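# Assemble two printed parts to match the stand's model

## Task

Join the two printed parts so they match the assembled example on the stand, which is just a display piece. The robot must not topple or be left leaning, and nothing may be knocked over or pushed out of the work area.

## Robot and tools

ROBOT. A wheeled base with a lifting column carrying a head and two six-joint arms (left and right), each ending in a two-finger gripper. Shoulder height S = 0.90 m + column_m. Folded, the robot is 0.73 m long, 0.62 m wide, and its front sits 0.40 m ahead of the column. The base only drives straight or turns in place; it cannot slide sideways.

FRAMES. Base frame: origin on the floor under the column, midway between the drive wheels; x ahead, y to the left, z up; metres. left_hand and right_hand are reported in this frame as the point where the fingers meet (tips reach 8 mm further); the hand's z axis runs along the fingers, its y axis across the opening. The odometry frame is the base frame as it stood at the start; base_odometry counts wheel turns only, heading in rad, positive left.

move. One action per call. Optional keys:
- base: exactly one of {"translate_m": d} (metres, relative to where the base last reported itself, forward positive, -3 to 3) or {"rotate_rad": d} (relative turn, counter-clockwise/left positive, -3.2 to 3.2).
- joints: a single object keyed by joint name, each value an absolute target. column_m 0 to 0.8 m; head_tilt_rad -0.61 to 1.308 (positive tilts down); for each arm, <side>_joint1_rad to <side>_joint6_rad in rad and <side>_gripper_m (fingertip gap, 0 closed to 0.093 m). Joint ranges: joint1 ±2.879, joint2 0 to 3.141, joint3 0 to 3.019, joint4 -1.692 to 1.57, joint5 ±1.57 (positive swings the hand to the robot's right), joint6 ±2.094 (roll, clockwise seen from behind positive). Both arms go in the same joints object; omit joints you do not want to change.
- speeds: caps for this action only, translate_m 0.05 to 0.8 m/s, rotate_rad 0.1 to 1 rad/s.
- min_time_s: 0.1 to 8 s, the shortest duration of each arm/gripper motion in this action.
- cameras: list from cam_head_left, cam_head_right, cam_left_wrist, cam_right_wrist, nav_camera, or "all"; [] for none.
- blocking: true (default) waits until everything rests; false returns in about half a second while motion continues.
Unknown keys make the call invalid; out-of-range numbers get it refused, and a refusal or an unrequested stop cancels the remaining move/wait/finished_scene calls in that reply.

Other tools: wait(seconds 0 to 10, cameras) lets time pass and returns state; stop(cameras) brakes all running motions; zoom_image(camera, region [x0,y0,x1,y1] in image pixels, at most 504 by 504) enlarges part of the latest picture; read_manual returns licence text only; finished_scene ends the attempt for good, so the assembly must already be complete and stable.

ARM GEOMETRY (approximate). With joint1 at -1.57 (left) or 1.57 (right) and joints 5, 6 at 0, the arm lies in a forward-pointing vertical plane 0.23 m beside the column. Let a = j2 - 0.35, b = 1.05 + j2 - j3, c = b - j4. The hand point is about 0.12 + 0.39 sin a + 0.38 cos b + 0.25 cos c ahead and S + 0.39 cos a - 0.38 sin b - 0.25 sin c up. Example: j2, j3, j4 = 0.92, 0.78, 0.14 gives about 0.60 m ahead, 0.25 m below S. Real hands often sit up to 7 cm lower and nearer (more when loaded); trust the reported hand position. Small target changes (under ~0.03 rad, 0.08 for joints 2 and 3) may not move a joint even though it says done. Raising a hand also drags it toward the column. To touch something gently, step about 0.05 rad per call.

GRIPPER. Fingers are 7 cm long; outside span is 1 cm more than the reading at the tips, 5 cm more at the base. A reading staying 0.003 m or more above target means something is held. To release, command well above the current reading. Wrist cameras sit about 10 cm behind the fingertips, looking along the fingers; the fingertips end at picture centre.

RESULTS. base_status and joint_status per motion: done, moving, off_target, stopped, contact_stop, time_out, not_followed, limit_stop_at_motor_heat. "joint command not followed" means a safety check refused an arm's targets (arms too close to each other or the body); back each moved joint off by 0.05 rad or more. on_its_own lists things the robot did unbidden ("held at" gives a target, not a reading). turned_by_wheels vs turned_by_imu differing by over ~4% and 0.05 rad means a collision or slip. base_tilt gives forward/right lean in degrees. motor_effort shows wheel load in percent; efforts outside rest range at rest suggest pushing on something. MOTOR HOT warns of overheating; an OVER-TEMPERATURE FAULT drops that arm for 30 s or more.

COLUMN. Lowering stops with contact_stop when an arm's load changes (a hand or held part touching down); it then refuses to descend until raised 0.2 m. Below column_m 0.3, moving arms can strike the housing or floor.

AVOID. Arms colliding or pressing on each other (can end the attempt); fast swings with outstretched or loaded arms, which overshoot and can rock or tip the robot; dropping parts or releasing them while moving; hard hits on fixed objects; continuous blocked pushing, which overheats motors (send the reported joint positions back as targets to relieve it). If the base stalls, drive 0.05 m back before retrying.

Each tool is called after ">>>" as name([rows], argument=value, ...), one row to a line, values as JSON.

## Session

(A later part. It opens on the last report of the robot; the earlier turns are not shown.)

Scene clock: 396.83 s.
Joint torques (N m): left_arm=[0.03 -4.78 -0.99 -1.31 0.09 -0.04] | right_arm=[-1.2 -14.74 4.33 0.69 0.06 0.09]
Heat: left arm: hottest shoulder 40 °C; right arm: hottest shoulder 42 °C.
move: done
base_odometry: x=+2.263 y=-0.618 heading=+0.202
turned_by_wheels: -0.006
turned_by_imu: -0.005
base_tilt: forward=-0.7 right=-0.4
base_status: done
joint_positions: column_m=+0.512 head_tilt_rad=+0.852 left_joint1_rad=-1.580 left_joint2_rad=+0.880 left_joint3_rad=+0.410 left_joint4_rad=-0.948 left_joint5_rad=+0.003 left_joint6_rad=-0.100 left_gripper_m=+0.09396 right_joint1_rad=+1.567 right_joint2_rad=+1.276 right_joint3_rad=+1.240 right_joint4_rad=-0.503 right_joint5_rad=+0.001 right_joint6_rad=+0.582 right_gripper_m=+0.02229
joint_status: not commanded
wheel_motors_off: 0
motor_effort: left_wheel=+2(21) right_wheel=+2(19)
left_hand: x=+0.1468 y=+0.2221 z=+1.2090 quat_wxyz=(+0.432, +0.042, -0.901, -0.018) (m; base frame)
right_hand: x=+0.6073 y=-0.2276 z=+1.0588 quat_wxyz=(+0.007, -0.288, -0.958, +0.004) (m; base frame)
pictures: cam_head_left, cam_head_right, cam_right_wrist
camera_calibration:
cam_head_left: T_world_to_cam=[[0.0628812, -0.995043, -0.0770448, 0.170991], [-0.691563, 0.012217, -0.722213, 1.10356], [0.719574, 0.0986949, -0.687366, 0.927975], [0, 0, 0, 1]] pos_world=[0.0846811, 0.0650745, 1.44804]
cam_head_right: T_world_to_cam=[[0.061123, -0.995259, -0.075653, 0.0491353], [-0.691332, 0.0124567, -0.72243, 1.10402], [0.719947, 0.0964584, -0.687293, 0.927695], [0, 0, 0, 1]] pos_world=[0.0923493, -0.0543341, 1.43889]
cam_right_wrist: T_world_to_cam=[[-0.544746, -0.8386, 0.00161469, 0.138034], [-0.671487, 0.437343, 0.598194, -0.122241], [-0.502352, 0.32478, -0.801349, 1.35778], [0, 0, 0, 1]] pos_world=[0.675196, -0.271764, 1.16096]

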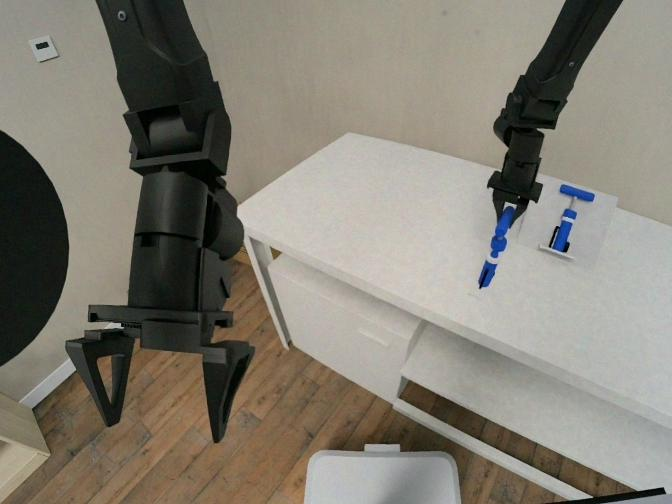

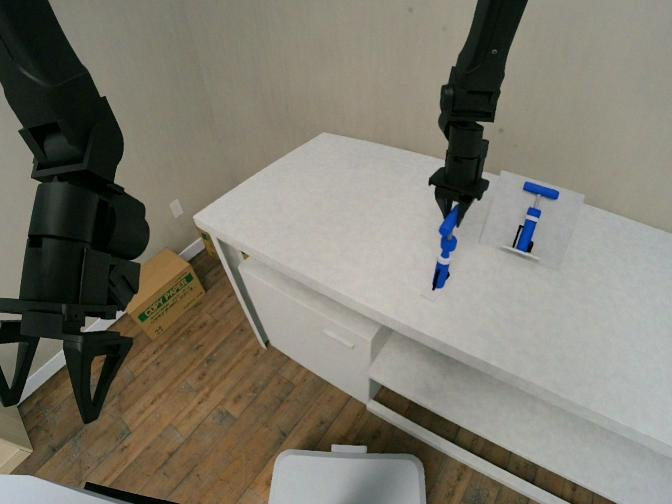

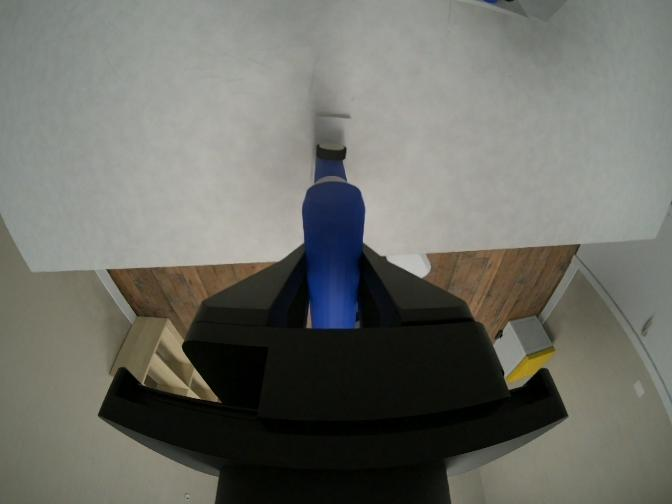

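>>> move(joints={"column_m": 0.492}, cameras=["cam_right_wrist", "cam_head_right", "cam_head_left"])

>>> zoom_image(camera="cam_head_left", region=[450, 190, 540, 280])

>>> zoom_image(camera="cam_head_right", region=[400, 190, 490, 280])

Scene clock: 406.13 s.
Joint torques (N m): left_arm=[-0.03 -4.72 -1.05 -1.33 0.1 -0.03] | right_arm=[-0.85 -14.33 4.4 0.95 0.07 0.07]
Heat: left arm: hottest shoulder 40 °C; right arm: hottest shoulder 42 °C.
move: done
base_odometry: x=+2.263 y=-0.618 heading=+0.202
turned_by_wheels: +0.000
turned_by_imu: +0.001
base_tilt: forward=-0.7 right=-0.4
base_status: not commanded
joint_positions: column_m=+0.492 head_tilt_rad=+0.852 left_joint1_rad=-1.580 left_joint2_rad=+0.880 left_joint3_rad=+0.410 left_joint4_rad=-0.948 left_joint5_rad=+0.003 left_joint6_rad=-0.100 left_gripper_m=+0.09396 right_joint1_rad=+1.567 right_joint2_rad=+1.276 right_joint3_rad=+1.240 right_joint4_rad=-0.503 right_joint5_rad=-0.001 right_joint6_rad=+0.582 right_gripper_m=+0.02229
joint_status: all done
wheel_motors_off: 0
motor_effort: left_wheel=+2(3) right_wheel=+5(6)
left_hand: x=+0.1468 y=+0.2221 z=+1.1890 quat_wxyz=(+0.432, +0.042, -0.901, -0.018) (m; base frame)
right_hand: x=+0.6073 y=-0.2273 z=+1.0388 quat_wxyz=(+0.007, -0.288, -0.958, +0.003) (m; base frame)
pictures: cam_head_left, cam_head_right, cam_right_wrist
camera_calibration:
cam_head_left: T_world_to_cam=[[0.0628812, -0.995043, -0.0770448, 0.169442], [-0.691563, 0.012217, -0.722213, 1.08904], [0.719574, 0.0986949, -0.687366, 0.914159], [0, 0, 0, 1]] pos_world=[0.0846811, 0.0650745, 1.42794]
cam_head_right: T_world_to_cam=[[0.061123, -0.995259, -0.075653, 0.0476223], [-0.691332, 0.0124567, -0.72243, 1.08957], [0.719947, 0.0964584, -0.687293, 0.913949], [0, 0, 0, 1]] pos_world=[0.0923493, -0.0543341, 1.41889]
cam_right_wrist: T_world_to_cam=[[-0.544785, -0.838576, -0.0000126983, 0.140034], [-0.671465, 0.436212, 0.599045, -0.111547], [-0.502339, 0.326359, -0.800716, 1.34134], [0, 0, 0, 1]] pos_world=[0.675196, -0.271672, 1.14086]

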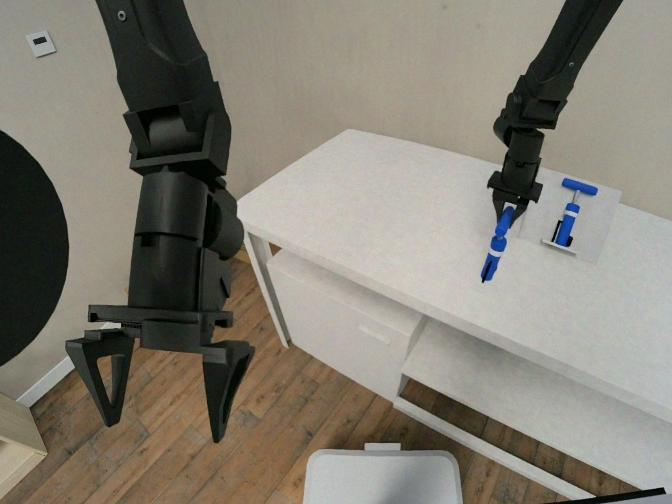

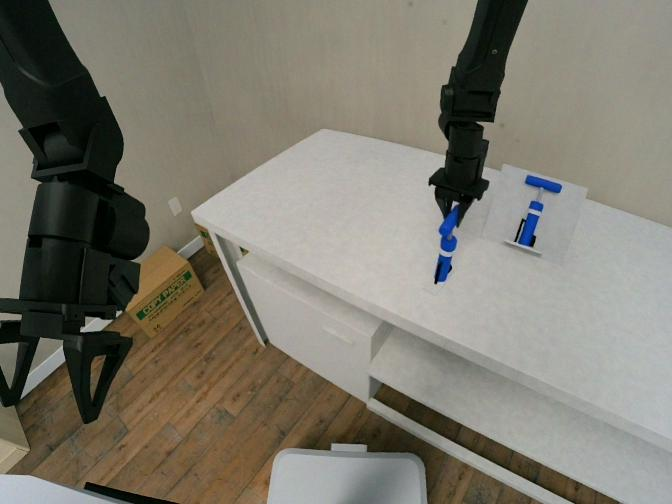

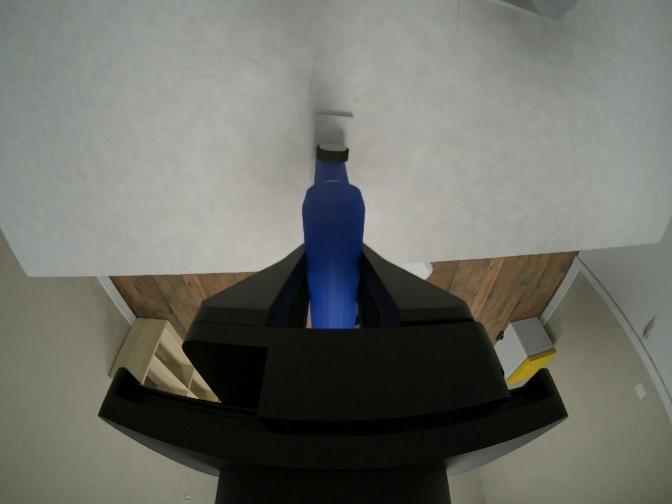

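Scaled by 5.600 from the camera's 672x504 image, which has a finer 960x720 frame.

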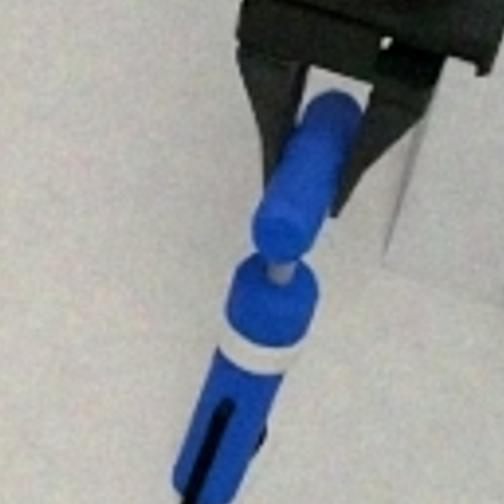

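Scaled by 5.600 from the camera's 672x504 image, which has a finer 960x720 frame.

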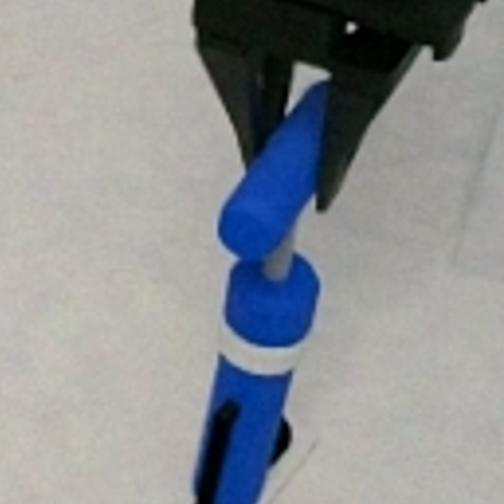

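>>> move(joints={"column_m": 0.484})

>>> wait(seconds=0.5, cameras=["cam_right_wrist", "cam_head_right", "cam_head_left"])

>>> zoom_image(camera="cam_head_left", region=[450, 190, 540, 280])

>>> zoom_image(camera="cam_head_right", region=[400, 190, 490, 280])

>>> zoom_image(camera="cam_head_left", region=[530, 170, 620, 260])

Scene clock: 417.93 s.
Joint torques (N m): left_arm=[-0.09 -4.78 -1.02 -1.33 0.11 -0.04] | right_arm=[-1.08 -13.8 4.71 0.94 0.13 0.06]
Heat: left arm: hottest shoulder 40 °C; right arm: hottest shoulder 43 °C.
move: done
base_odometry: x=+2.263 y=-0.618 heading=+0.202
turned_by_wheels: +0.000
turned_by_imu: +0.001
base_tilt: forward=-0.7 right=-0.4
base_status: not commanded
joint_positions: column_m=+0.484 head_tilt_rad=+0.852 left_joint1_rad=-1.580 left_joint2_rad=+0.880 left_joint3_rad=+0.410 left_joint4_rad=-0.948 left_joint5_rad=+0.003 left_joint6_rad=-0.100 left_gripper_m=+0.09396 right_joint1_rad=+1.567 right_joint2_rad=+1.268 right_joint3_rad=+1.240 right_joint4_rad=-0.507 right_joint5_rad=-0.004 right_joint6_rad=+0.582 right_gripper_m=+0.02229
joint_status: all done
wheel_motors_off: 0
motor_effort: left_wheel=+3(4) right_wheel=+5(8)
left_hand: x=+0.1468 y=+0.2221 z=+1.1810 quat_wxyz=(+0.432, +0.042, -0.901, -0.018) (m; base frame)
right_hand: x=+0.6093 y=-0.2269 z=+1.0349 quat_wxyz=(+0.005, -0.288, -0.958, +0.001) (m; base frame)
pictures: none

Scene clock: 418.43 s.
Joint torques (N m): left_arm=[0.09 -4.6 -0.99 -1.32 0.1 -0.03] | right_arm=[-0.62 -13.8 4.34 0.99 0.19 0.04]
Heat: left arm: hottest shoulder 40 °C; right arm: hottest shoulder 43 °C.
base_odometry: x=+2.263 y=-0.618 heading=+0.202
turned_by_wheels: +0.000
turned_by_imu: +0.000
base_tilt: forward=-0.7 right=-0.4
base_status: not commanded
joint_positions: column_m=+0.484 head_tilt_rad=+0.852 left_joint1_rad=-1.580 left_joint2_rad=+0.880 left_joint3_rad=+0.410 left_joint4_rad=-0.948 left_joint5_rad=+0.003 left_joint6_rad=-0.100 left_gripper_m=+0.09396 right_joint1_rad=+1.567 right_joint2_rad=+1.268 right_joint3_rad=+1.240 right_joint4_rad=-0.507 right_joint5_rad=-0.004 right_joint6_rad=+0.582 right_gripper_m=+0.02229
joint_status: all done
wheel_motors_off: 0
motor_effort: left_wheel=+3(4) right_wheel=+5(8)
left_hand: x=+0.1468 y=+0.2221 z=+1.1810 quat_wxyz=(+0.432, +0.042, -0.901, -0.018) (m; base frame)
right_hand: x=+0.6093 y=-0.2269 z=+1.0349 quat_wxyz=(+0.005, -0.288, -0.958, +0.001) (m; base frame)
wait: 0.50 s; at rest by 0.27 s
pictures: cam_head_left, cam_head_right, cam_right_wrist
camera_calibration:
cam_head_left: T_world_to_cam=[[0.0628812, -0.995043, -0.0770448, 0.168833], [-0.691563, 0.012217, -0.722213, 1.08334], [0.719574, 0.0986949, -0.687366, 0.908728], [0, 0, 0, 1]] pos_world=[0.0846811, 0.0650745, 1.42004]
cam_head_right: T_world_to_cam=[[0.061123, -0.995259, -0.075653, 0.0470171], [-0.691332, 0.0124567, -0.72243, 1.08379], [0.719947, 0.0964584, -0.687293, 0.908451], [0, 0, 0, 1]] pos_world=[0.0923493, -0.0543341, 1.41089]
cam_right_wrist: T_world_to_cam=[[-0.544767, -0.838576, -0.00448711, 0.146132], [-0.674207, 0.434793, 0.596992, -0.104549], [-0.498672, 0.328247, -0.802234, 1.33887], [0, 0, 0, 1]] pos_world=[0.676778, -0.27148, 1.13716]

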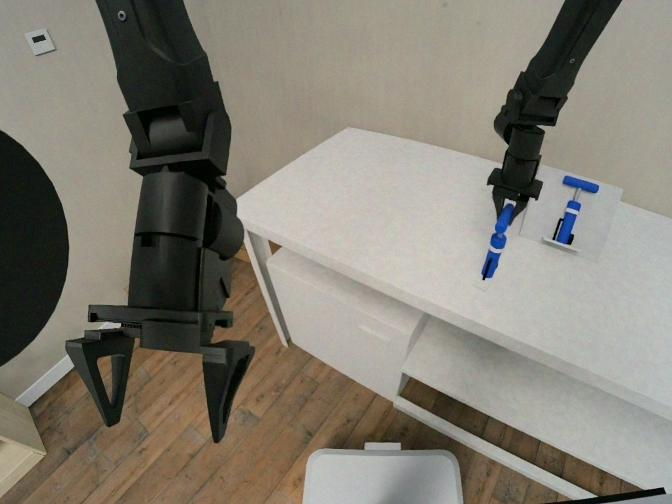

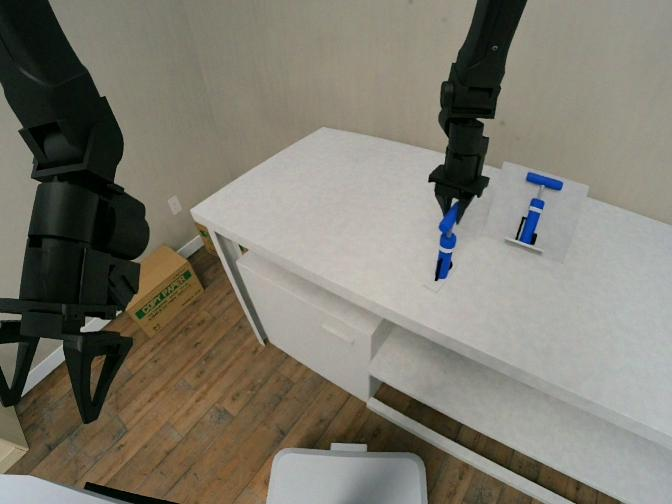

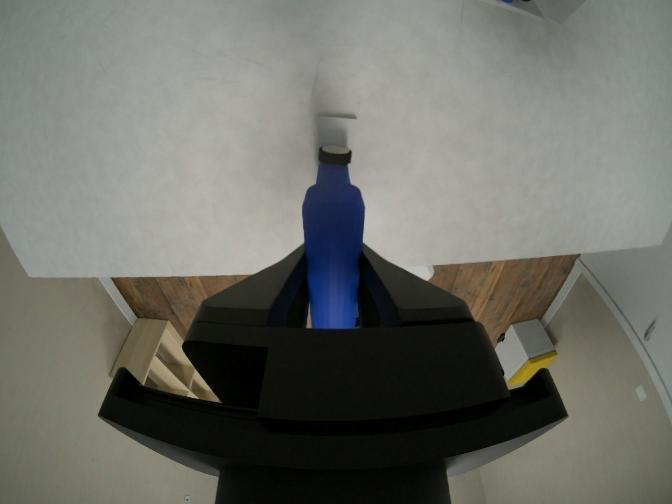

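Scaled by 5.600 from the camera's 672x504 image, which has a finer 960x720 frame.

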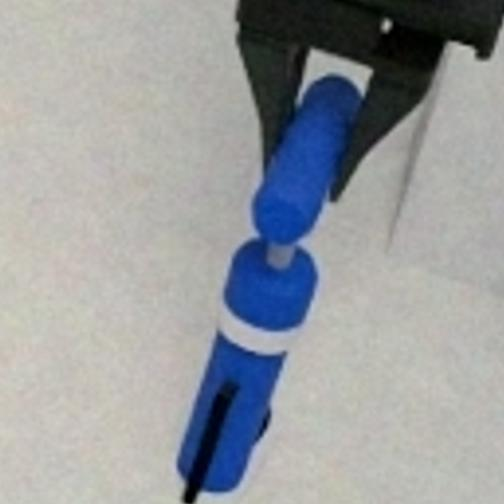

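Scaled by 5.600 from the camera's 672x504 image, which has a finer 960x720 frame.

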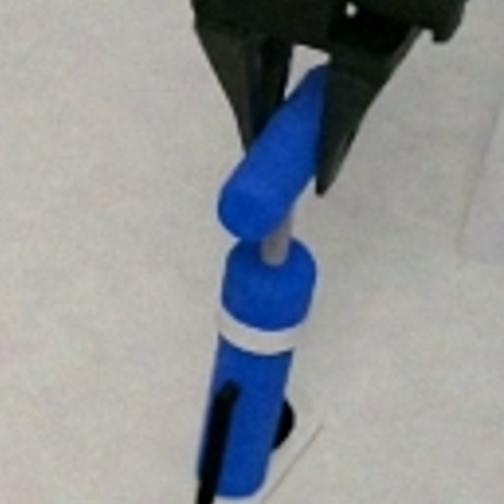

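Scaled by 5.600 from the camera's 672x504 image, which has a finer 960x720 frame.

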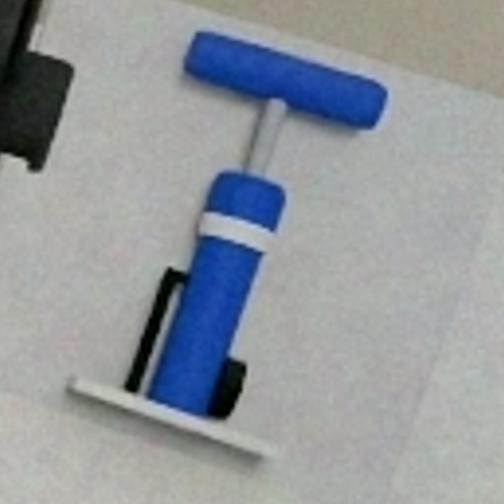

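>>> move(joints={"column_m": 0.47}, cameras=["cam_right_wrist", "cam_head_right", "cam_head_left"])

>>> zoom_image(camera="cam_head_left", region=[450, 190, 540, 280])

>>> zoom_image(camera="cam_head_right", region=[400, 190, 490, 280])

Scene clock: 424.80 s.
Joint torques (N m): left_arm=[0.03 -4.72 -1.01 -1.32 0.1 -0.04] | right_arm=[-0.44 -12.22 4.56 2.07 0.27 0.1]
Heat: left arm: hottest shoulder 40 °C; right arm: hottest shoulder 44 °C.
move: done
base_odometry: x=+2.263 y=-0.618 heading=+0.202
turned_by_wheels: +0.000
turned_by_imu: +0.001
base_tilt: forward=-0.6 right=-0.4
base_status: not commanded
joint_positions: column_m=+0.470 head_tilt_rad=+0.852 left_joint1_rad=-1.580 left_joint2_rad=+0.880 left_joint3_rad=+0.410 left_joint4_rad=-0.948 left_joint5_rad=+0.003 left_joint6_rad=-0.100 left_gripper_m=+0.09396 right_joint1_rad=+1.567 right_joint2_rad=+1.239 right_joint3_rad=+1.240 right_joint4_rad=-0.533 right_joint5_rad=-0.005 right_joint6_rad=+0.582 right_gripper_m=+0.02229
joint_status: all done
wheel_motors_off: 0
motor_effort: left_wheel=+1(4) right_wheel=+7(8)
left_hand: x=+0.1468 y=+0.2221 z=+1.1670 quat_wxyz=(+0.432, +0.042, -0.901, -0.018) (m; base frame)
right_hand: x=+0.6124 y=-0.2266 z=+1.0347 quat_wxyz=(+0.005, -0.288, -0.958, +0.000) (m; base frame)
pictures: cam_head_left, cam_head_right, cam_right_wrist
camera_calibration:
cam_head_left: T_world_to_cam=[[0.0628812, -0.995043, -0.0770448, 0.167755], [-0.691563, 0.012217, -0.722213, 1.07323], [0.719574, 0.0986949, -0.687366, 0.899105], [0, 0, 0, 1]] pos_world=[0.0846811, 0.0650745, 1.40604]
cam_head_right: T_world_to_cam=[[0.061123, -0.995259, -0.075653, 0.0459579], [-0.691332, 0.0124567, -0.72243, 1.07368], [0.719947, 0.0964584, -0.687293, 0.898829], [0, 0, 0, 1]] pos_world=[0.0923493, -0.0543341, 1.39689]
cam_right_wrist: T_world_to_cam=[[-0.544759, -0.838566, -0.00660575, 0.150194], [-0.675161, 0.433907, 0.596558, -0.101678], [-0.497387, 0.329441, -0.802543, 1.34001], [0, 0, 0, 1]] pos_world=[0.679672, -0.271386, 1.13706]

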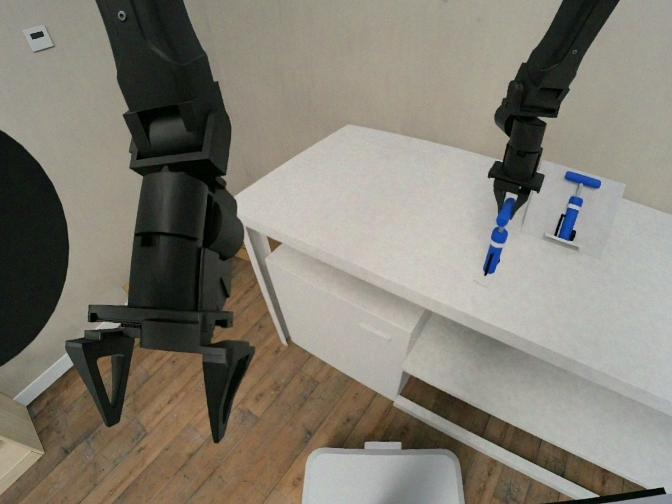

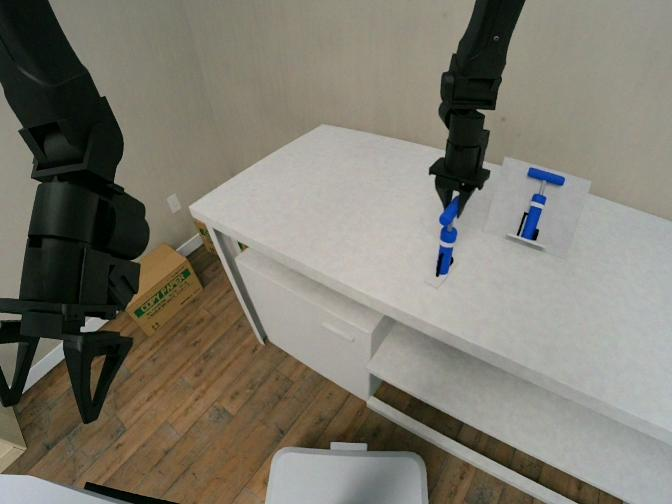

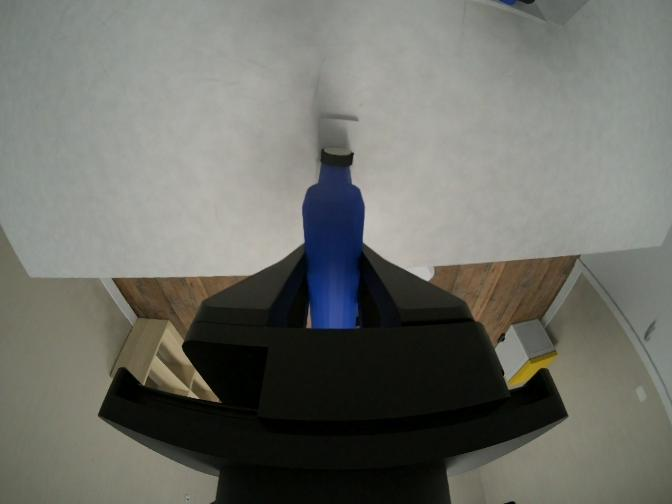

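Scaled by 5.600 from the camera's 672x504 image, which has a finer 960x720 frame.

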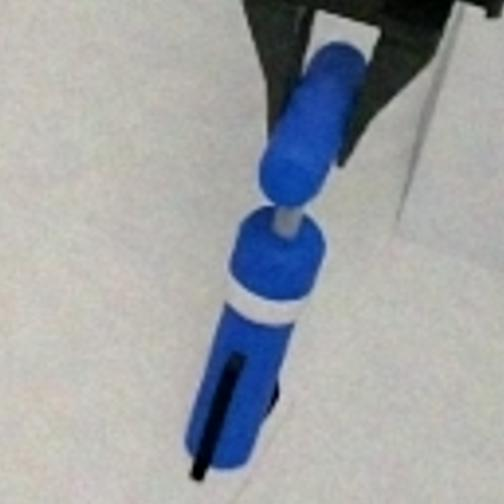

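Scaled by 5.600 from the camera's 672x504 image, which has a finer 960x720 frame.

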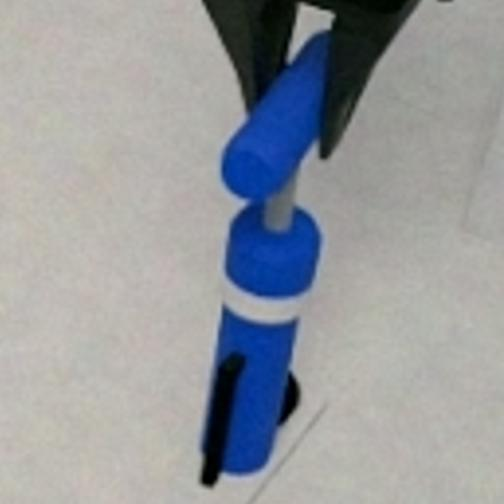

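>>> move(joints={"column_m": 0.487})

>>> move(joints={"right_joint6_rad": 0.665}, min_time_s=1.5, cameras=["cam_right_wrist", "cam_head_right", "cam_head_left"])

>>> zoom_image(camera="cam_right_wrist", region=[240, 80, 440, 280])

>>> zoom_image(camera="cam_head_left", region=[450, 190, 540, 280])

>>> zoom_image(camera="cam_head_right", region=[400, 190, 490, 280])

Scene clock: 444.77 s.
Joint torques (N m): left_arm=[0.21 -4.66 -0.98 -1.32 0.1 -0.03] | right_arm=[-0.73 -13.92 4.38 0.94 0.12 0.08]
Heat: left arm: hottest shoulder 40 °C; right arm: hottest shoulder 44 °C.
move: done
base_odometry: x=+2.263 y=-0.618 heading=+0.202
turned_by_wheels: +0.000
turned_by_imu: +0.001
base_tilt: forward=-0.7 right=-0.4
base_status: not commanded
joint_positions: column_m=+0.487 head_tilt_rad=+0.852 left_joint1_rad=-1.580 left_joint2_rad=+0.880 left_joint3_rad=+0.410 left_joint4_rad=-0.948 left_joint5_rad=+0.003 left_joint6_rad=-0.100 left_gripper_m=+0.09396 right_joint1_rad=+1.567 right_joint2_rad=+1.268 right_joint3_rad=+1.240 right_joint4_rad=-0.509 right_joint5_rad=-0.003 right_joint6_rad=+0.582 right_gripper_m=+0.02229
joint_status: all done
wheel_motors_off: 0
motor_effort: left_wheel=+2(4) right_wheel=+7(9)
left_hand: x=+0.1468 y=+0.2221 z=+1.1839 quat_wxyz=(+0.432, +0.042, -0.901, -0.018) (m; base frame)
right_hand: x=+0.6085 y=-0.2270 z=+1.0374 quat_wxyz=(+0.006, -0.288, -0.958, +0.002) (m; base frame)
pictures: none

Scene clock: 446.57 s.
Joint torques (N m): left_arm=[0.15 -4.78 -1.03 -1.35 0.1 -0.04] | right_arm=[-0.97 -14.51 4.26 0.91 0.11 0.1]
Heat: left arm: hottest shoulder 40 °C; right arm: hottest shoulder 44 °C.
move: done
base_odometry: x=+2.263 y=-0.618 heading=+0.202
turned_by_wheels: +0.000
turned_by_imu: +0.001
base_tilt: forward=-0.7 right=-0.4
base_status: not commanded
joint_positions: column_m=+0.487 head_tilt_rad=+0.852 left_joint1_rad=-1.580 left_joint2_rad=+0.880 left_joint3_rad=+0.410 left_joint4_rad=-0.948 left_joint5_rad=+0.003 left_joint6_rad=-0.100 left_gripper_m=+0.09396 right_joint1_rad=+1.567 right_joint2_rad=+1.268 right_joint3_rad=+1.240 right_joint4_rad=-0.509 right_joint5_rad=-0.003 right_joint6_rad=+0.656 right_gripper_m=+0.02229
joint_status: all done
wheel_motors_off: 0
motor_effort: left_wheel=+1(4) right_wheel=+8(8)
left_hand: x=+0.1468 y=+0.2221 z=+1.1839 quat_wxyz=(+0.432, +0.042, -0.901, -0.018) (m; base frame)
right_hand: x=+0.6085 y=-0.2270 z=+1.0374 quat_wxyz=(+0.006, -0.323, -0.946, +0.002) (m; base frame)
pictures: cam_head_left, cam_head_right, cam_right_wrist
camera_calibration:
cam_head_left: T_world_to_cam=[[0.0628812, -0.995043, -0.0770448, 0.169049], [-0.691563, 0.012217, -0.722213, 1.08536], [0.719574, 0.0986949, -0.687366, 0.910653], [0, 0, 0, 1]] pos_world=[0.0846811, 0.0650745, 1.42284]
cam_head_right: T_world_to_cam=[[0.061123, -0.995259, -0.075653, 0.0472365], [-0.691332, 0.0124567, -0.72243, 1.08589], [0.719947, 0.0964584, -0.687293, 0.910444], [0, 0, 0, 1]] pos_world=[0.0923493, -0.0543341, 1.41379]
cam_right_wrist: T_world_to_cam=[[-0.60528, -0.796011, -0.00156635, 0.18903], [-0.638626, 0.484429, 0.5979, -0.117814], [-0.475177, 0.362897, -0.801569, 1.33341], [0, 0, 0, 1]] pos_world=[0.672784, -0.27635, 1.13956]

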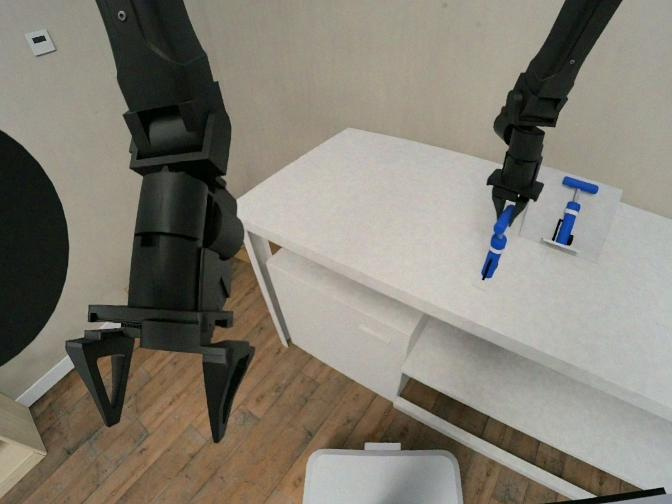

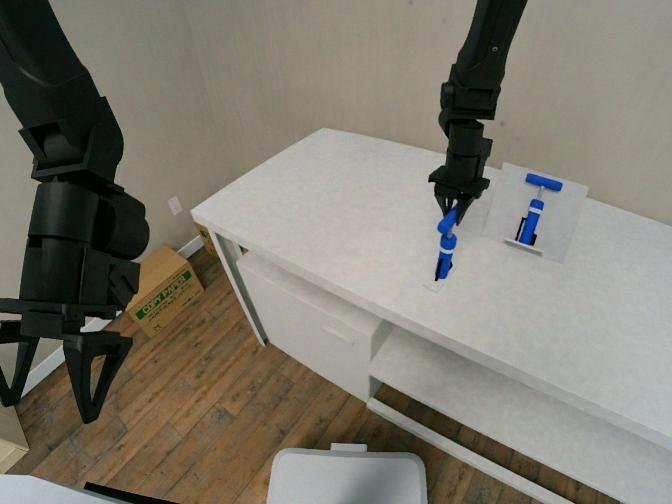

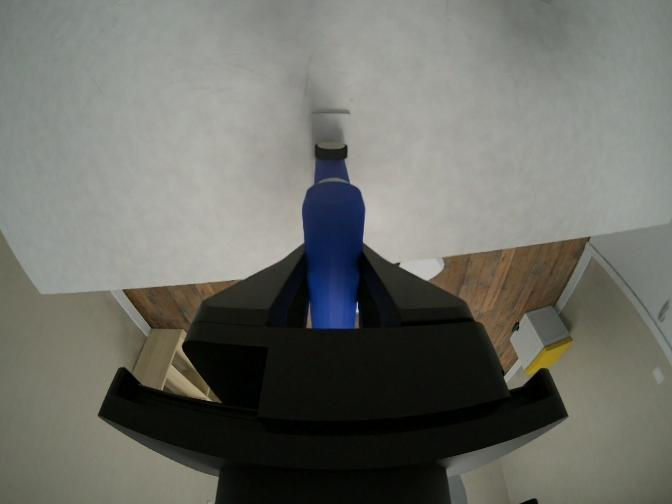

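Scaled by 2.520 from the camera's 672x504 image, which has a finer 960x720 frame.

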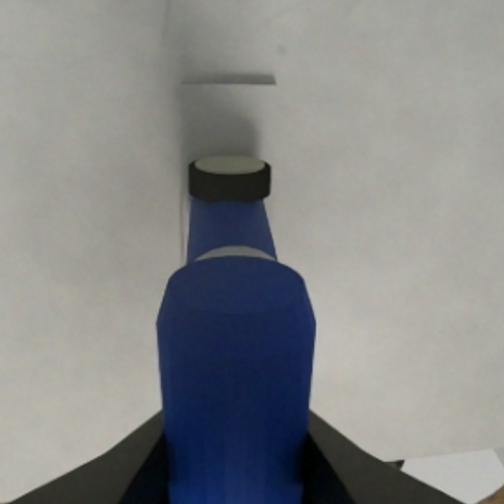

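Scaled by 5.600 from the camera's 672x504 image, which has a finer 960x720 frame.

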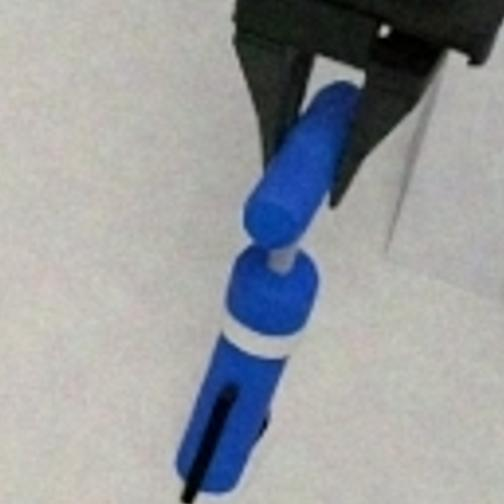

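Scaled by 5.600 from the camera's 672x504 image, which has a finer 960x720 frame.

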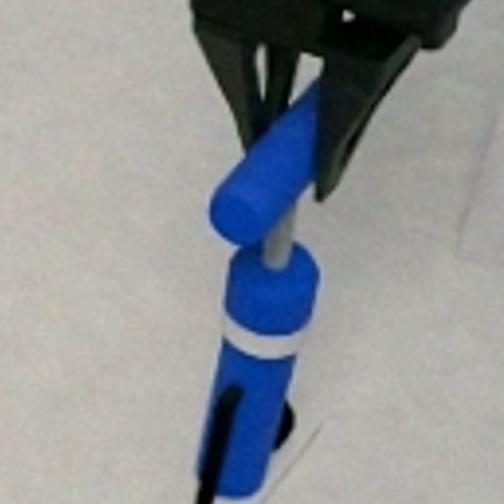

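>>> move(joints={"column_m": 0.482})

>>> move(joints={"right_gripper_m": 0.05}, min_time_s=3, cameras=["cam_right_wrist", "cam_head_right", "cam_head_left"])

>>> zoom_image(camera="cam_right_wrist", region=[240, 80, 440, 280])

>>> zoom_image(camera="cam_head_left", region=[450, 190, 540, 280])

>>> zoom_image(camera="cam_head_right", region=[400, 190, 490, 280])

Scene clock: 453.57 s.
Joint torques (N m): left_arm=[-0.03 -4.78 -0.99 -1.29 0.1 -0.04] | right_arm=[-0.38 -14.15 4.48 1.11 0.22 0.06]
Heat: left arm: hottest shoulder 39 °C; right arm: hottest shoulder 45 °C.
move: done
base_odometry: x=+2.263 y=-0.618 heading=+0.202
turned_by_wheels: +0.000
turned_by_imu: +0.001
base_tilt: forward=-0.7 right=-0.4
base_status: not commanded
joint_positions: column_m=+0.482 head_tilt_rad=+0.852 left_joint1_rad=-1.580 left_joint2_rad=+0.880 left_joint3_rad=+0.410 left_joint4_rad=-0.948 left_joint5_rad=+0.003 left_joint6_rad=-0.100 left_gripper_m=+0.09396 right_joint1_rad=+1.567 right_joint2_rad=+1.263 right_joint3_rad=+1.240 right_joint4_rad=-0.509 right_joint5_rad=-0.004 right_joint6_rad=+0.656 right_gripper_m=+0.02229
joint_status: all done
wheel_motors_off: 0
motor_effort: left_wheel=+1(4) right_wheel=+6(8)
left_hand: x=+0.1468 y=+0.2221 z=+1.1790 quat_wxyz=(+0.432, +0.042, -0.901, -0.018) (m; base frame)
right_hand: x=+0.6103 y=-0.2268 z=+1.0350 quat_wxyz=(+0.004, -0.323, -0.946, +0.001) (m; base frame)
pictures: none

Scene clock: 456.87 s.
Joint torques (N m): left_arm=[-0.03 -4.72 -0.99 -1.33 0.09 -0.04] | right_arm=[-0.26 -13.45 4.48 1.02 0.11 0.06]
Heat: left arm: hottest shoulder 39 °C; right arm: hottest shoulder 45 °C.
move: done
base_odometry: x=+2.263 y=-0.618 heading=+0.202
turned_by_wheels: +0.000
turned_by_imu: +0.001
base_tilt: forward=-0.6 right=-0.4
base_status: not commanded
joint_positions: column_m=+0.482 head_tilt_rad=+0.852 left_joint1_rad=-1.580 left_joint2_rad=+0.880 left_joint3_rad=+0.410 left_joint4_rad=-0.948 left_joint5_rad=+0.003 left_joint6_rad=-0.100 left_gripper_m=+0.09396 right_joint1_rad=+1.567 right_joint2_rad=+1.268 right_joint3_rad=+1.240 right_joint4_rad=-0.507 right_joint5_rad=-0.003 right_joint6_rad=+0.656 right_gripper_m=+0.04995
joint_status: all done
wheel_motors_off: 0
motor_effort: left_wheel=+3(4) right_wheel=+6(8)
left_hand: x=+0.1468 y=+0.2221 z=+1.1790 quat_wxyz=(+0.432, +0.042, -0.901, -0.018) (m; base frame)
right_hand: x=+0.6088 y=-0.2270 z=+1.0325 quat_wxyz=(+0.006, -0.323, -0.946, +0.002) (m; base frame)
pictures: cam_head_left, cam_head_right, cam_right_wrist
camera_calibration:
cam_head_left: T_world_to_cam=[[0.0628812, -0.995043, -0.0770448, 0.168679], [-0.691563, 0.012217, -0.722213, 1.08189], [0.719574, 0.0986949, -0.687366, 0.907354], [0, 0, 0, 1]] pos_world=[0.0846811, 0.0650745, 1.41804]
cam_head_right: T_world_to_cam=[[0.061123, -0.995259, -0.075653, 0.0468658], [-0.691332, 0.0124567, -0.72243, 1.08235], [0.719947, 0.0964584, -0.687293, 0.907077], [0, 0, 0, 1]] pos_world=[0.0923493, -0.0543341, 1.40889]
cam_right_wrist: T_world_to_cam=[[-0.605544, -0.795809, -0.00226881, 0.19017], [-0.639118, 0.484613, 0.597226, -0.113674], [-0.474178, 0.363097, -0.80207, 1.32961], [0, 0, 0, 1]] pos_world=[0.672978, -0.276351, 1.13476]

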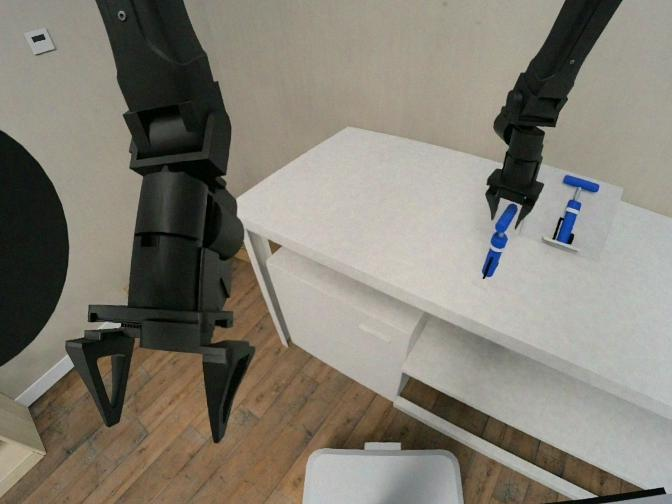

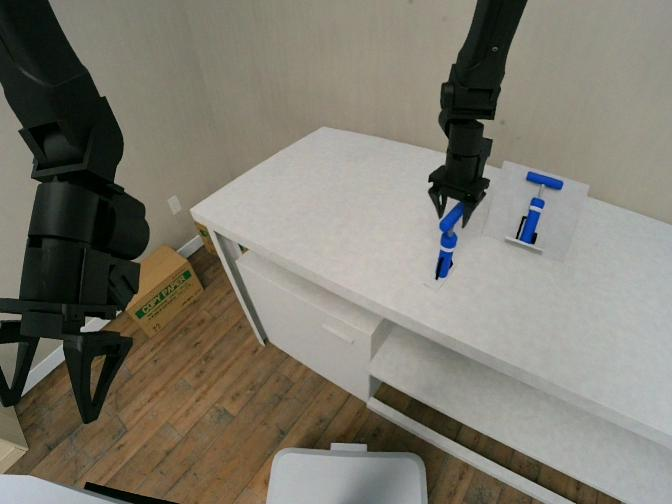

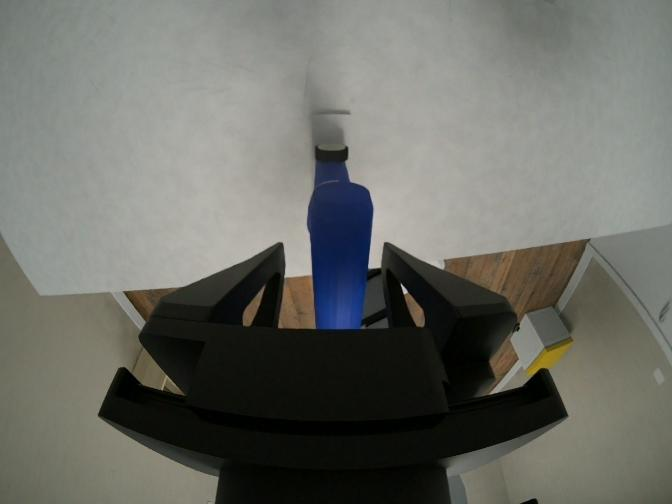

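Scaled by 2.520 from the camera's 672x504 image, which has a finer 960x720 frame.

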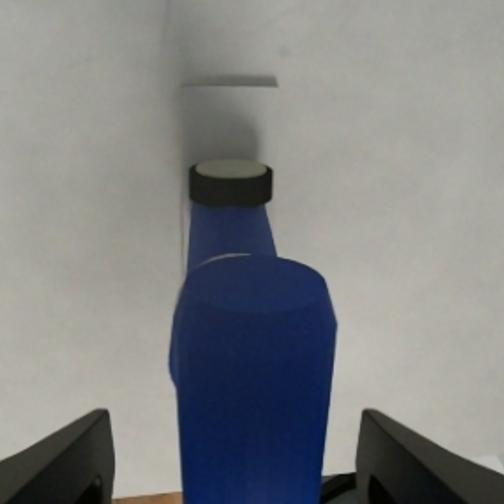

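Scaled by 5.600 from the camera's 672x504 image, which has a finer 960x720 frame.

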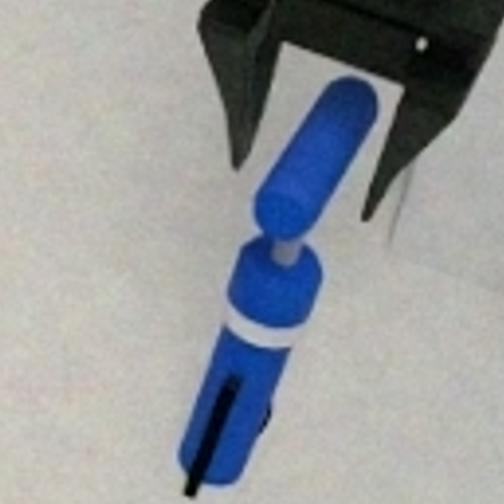

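Scaled by 5.600 from the camera's 672x504 image, which has a finer 960x720 frame.

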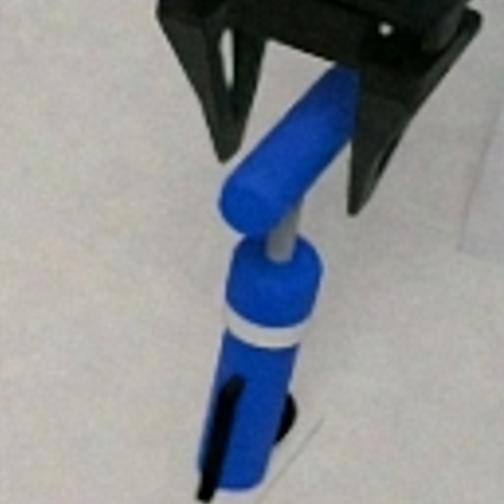

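>>> move(joints={"right_gripper_m": 0.085}, min_time_s=1.5)

>>> move(joints={"column_m": 0.6}, cameras=["cam_right_wrist", "cam_head_right", "cam_head_left"])

>>> zoom_image(camera="cam_right_wrist", region=[240, 80, 440, 280])

>>> zoom_image(camera="cam_head_left", region=[430, 180, 610, 320])

>>> zoom_image(camera="cam_head_right", region=[390, 180, 570, 320])

Scene clock: 469.13 s.
Joint torques (N m): left_arm=[0.09 -4.78 -1.01 -1.31 0.08 -0.03] | right_arm=[-1.2 -14.1 4.16 1.01 0.14 0.1]
Heat: left arm: hottest shoulder 39 °C; right arm: hottest shoulder 45 °C.
move: done
base_odometry: x=+2.263 y=-0.618 heading=+0.202
turned_by_wheels: +0.000
turned_by_imu: +0.002
base_tilt: forward=-0.7 right=-0.4
base_status: not commanded
joint_positions: column_m=+0.482 head_tilt_rad=+0.852 left_joint1_rad=-1.580 left_joint2_rad=+0.880 left_joint3_rad=+0.410 left_joint4_rad=-0.948 left_joint5_rad=+0.003 left_joint6_rad=-0.100 left_gripper_m=+0.09396 right_joint1_rad=+1.567 right_joint2_rad=+1.268 right_joint3_rad=+1.240 right_joint4_rad=-0.507 right_joint5_rad=-0.003 right_joint6_rad=+0.656 right_gripper_m=+0.08493
joint_status: all done
wheel_motors_off: 0
motor_effort: left_wheel=+2(4) right_wheel=+7(8)
left_hand: x=+0.1468 y=+0.2221 z=+1.1790 quat_wxyz=(+0.432, +0.042, -0.901, -0.018) (m; base frame)
right_hand: x=+0.6088 y=-0.2270 z=+1.0325 quat_wxyz=(+0.006, -0.323, -0.946, +0.002) (m; base frame)
pictures: none

Scene clock: 471.27 s.
Joint torques (N m): left_arm=[0.03 -4.66 -1.05 -1.32 0.1 -0.02] | right_arm=[-1.44 -14.21 4.38 0.9 0.17 0.04]
Heat: left arm: hottest shoulder 39 °C; right arm: hottest shoulder 45 °C.
move: done
base_odometry: x=+2.263 y=-0.618 heading=+0.202
turned_by_wheels: +0.000
turned_by_imu: +0.001
base_tilt: forward=-0.7 right=-0.4
base_status: not commanded
joint_positions: column_m=+0.600 head_tilt_rad=+0.852 left_joint1_rad=-1.580 left_joint2_rad=+0.880 left_joint3_rad=+0.410 left_joint4_rad=-0.948 left_joint5_rad=+0.003 left_joint6_rad=-0.100 left_gripper_m=+0.09396 right_joint1_rad=+1.567 right_joint2_rad=+1.270 right_joint3_rad=+1.240 right_joint4_rad=-0.507 right_joint5_rad=-0.003 right_joint6_rad=+0.656 right_gripper_m=+0.08493
joint_status: all done
wheel_motors_off: 0
motor_effort: left_wheel=+2(4) right_wheel=+5(8)
left_hand: x=+0.1468 y=+0.2221 z=+1.2969 quat_wxyz=(+0.432, +0.042, -0.901, -0.018) (m; base frame)
right_hand: x=+0.6082 y=-0.2270 z=+1.1495 quat_wxyz=(+0.007, -0.323, -0.946, +0.002) (m; base frame)
pictures: cam_head_left, cam_head_right, cam_right_wrist
camera_calibration:
cam_head_left: T_world_to_cam=[[0.0628812, -0.995043, -0.0770448, 0.177755], [-0.691563, 0.012217, -0.722213, 1.16697], [0.719574, 0.0986949, -0.687366, 0.988325], [0, 0, 0, 1]] pos_world=[0.0846811, 0.0650745, 1.53584]
cam_head_right: T_world_to_cam=[[0.061123, -0.995259, -0.075653, 0.0557852], [-0.691332, 0.0124567, -0.72243, 1.16752], [0.719947, 0.0964584, -0.687293, 0.988108], [0, 0, 0, 1]] pos_world=[0.0923493, -0.0543341, 1.52679]
cam_right_wrist: T_world_to_cam=[[-0.605589, -0.795777, -0.00110641, 0.18872], [-0.637961, 0.484658, 0.598425, -0.186008], [-0.475677, 0.363105, -0.801178, 1.42295], [0, 0, 0, 1]] pos_world=[0.672485, -0.276351, 1.25156]

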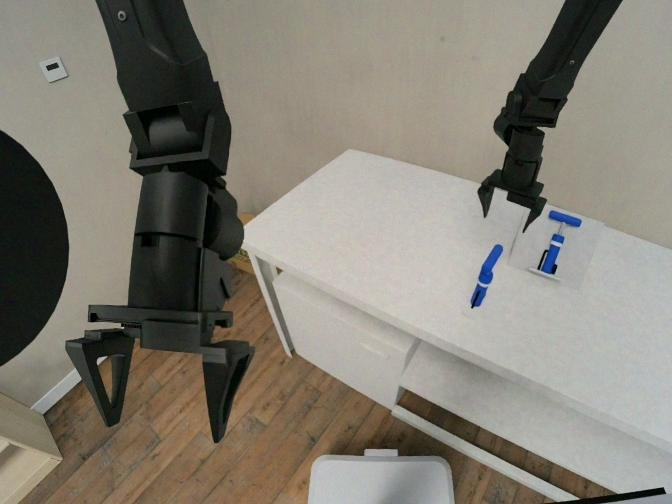

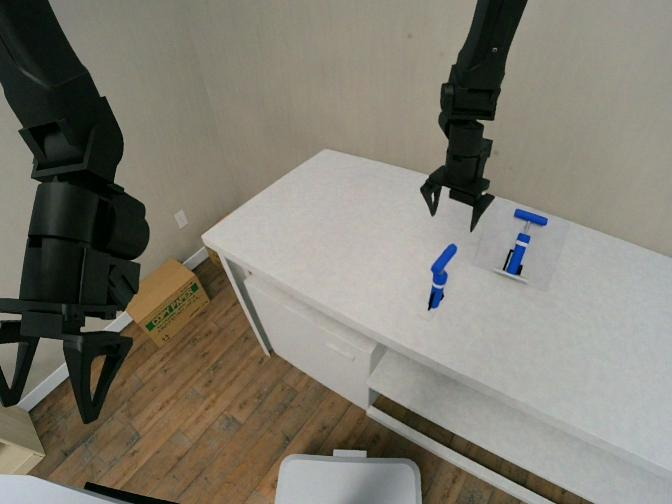

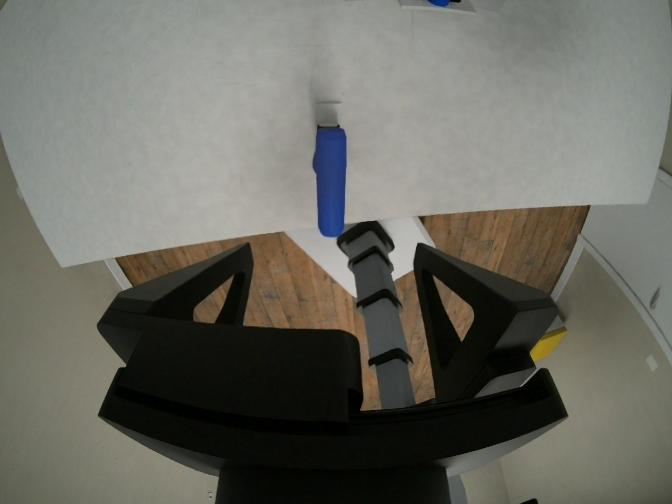

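Scaled by 2.520 from the camera's 672x504 image, which has a finer 960x720 frame.

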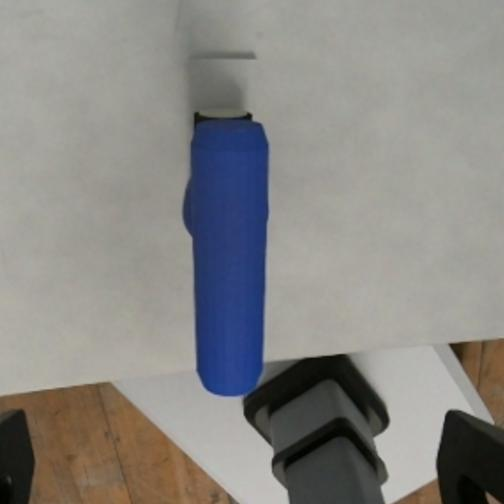

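Scaled by 2.800 from the camera's 672x504 image, which has a finer 960x720 frame.

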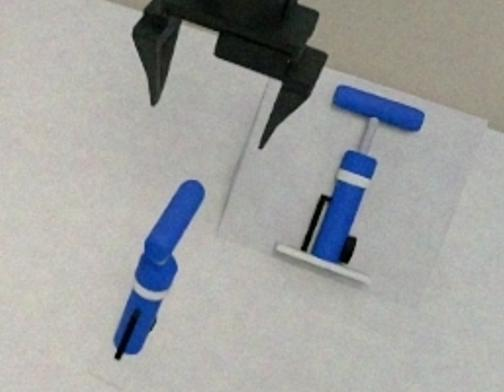

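Scaled by 2.800 from the camera's 672x504 image, which has a finer 960x720 frame.

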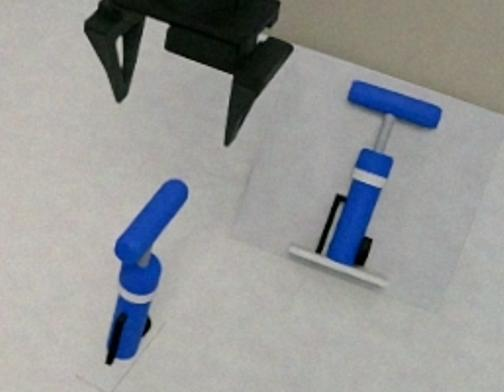

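>>> finished_scene()

The scene is finished: the task was done.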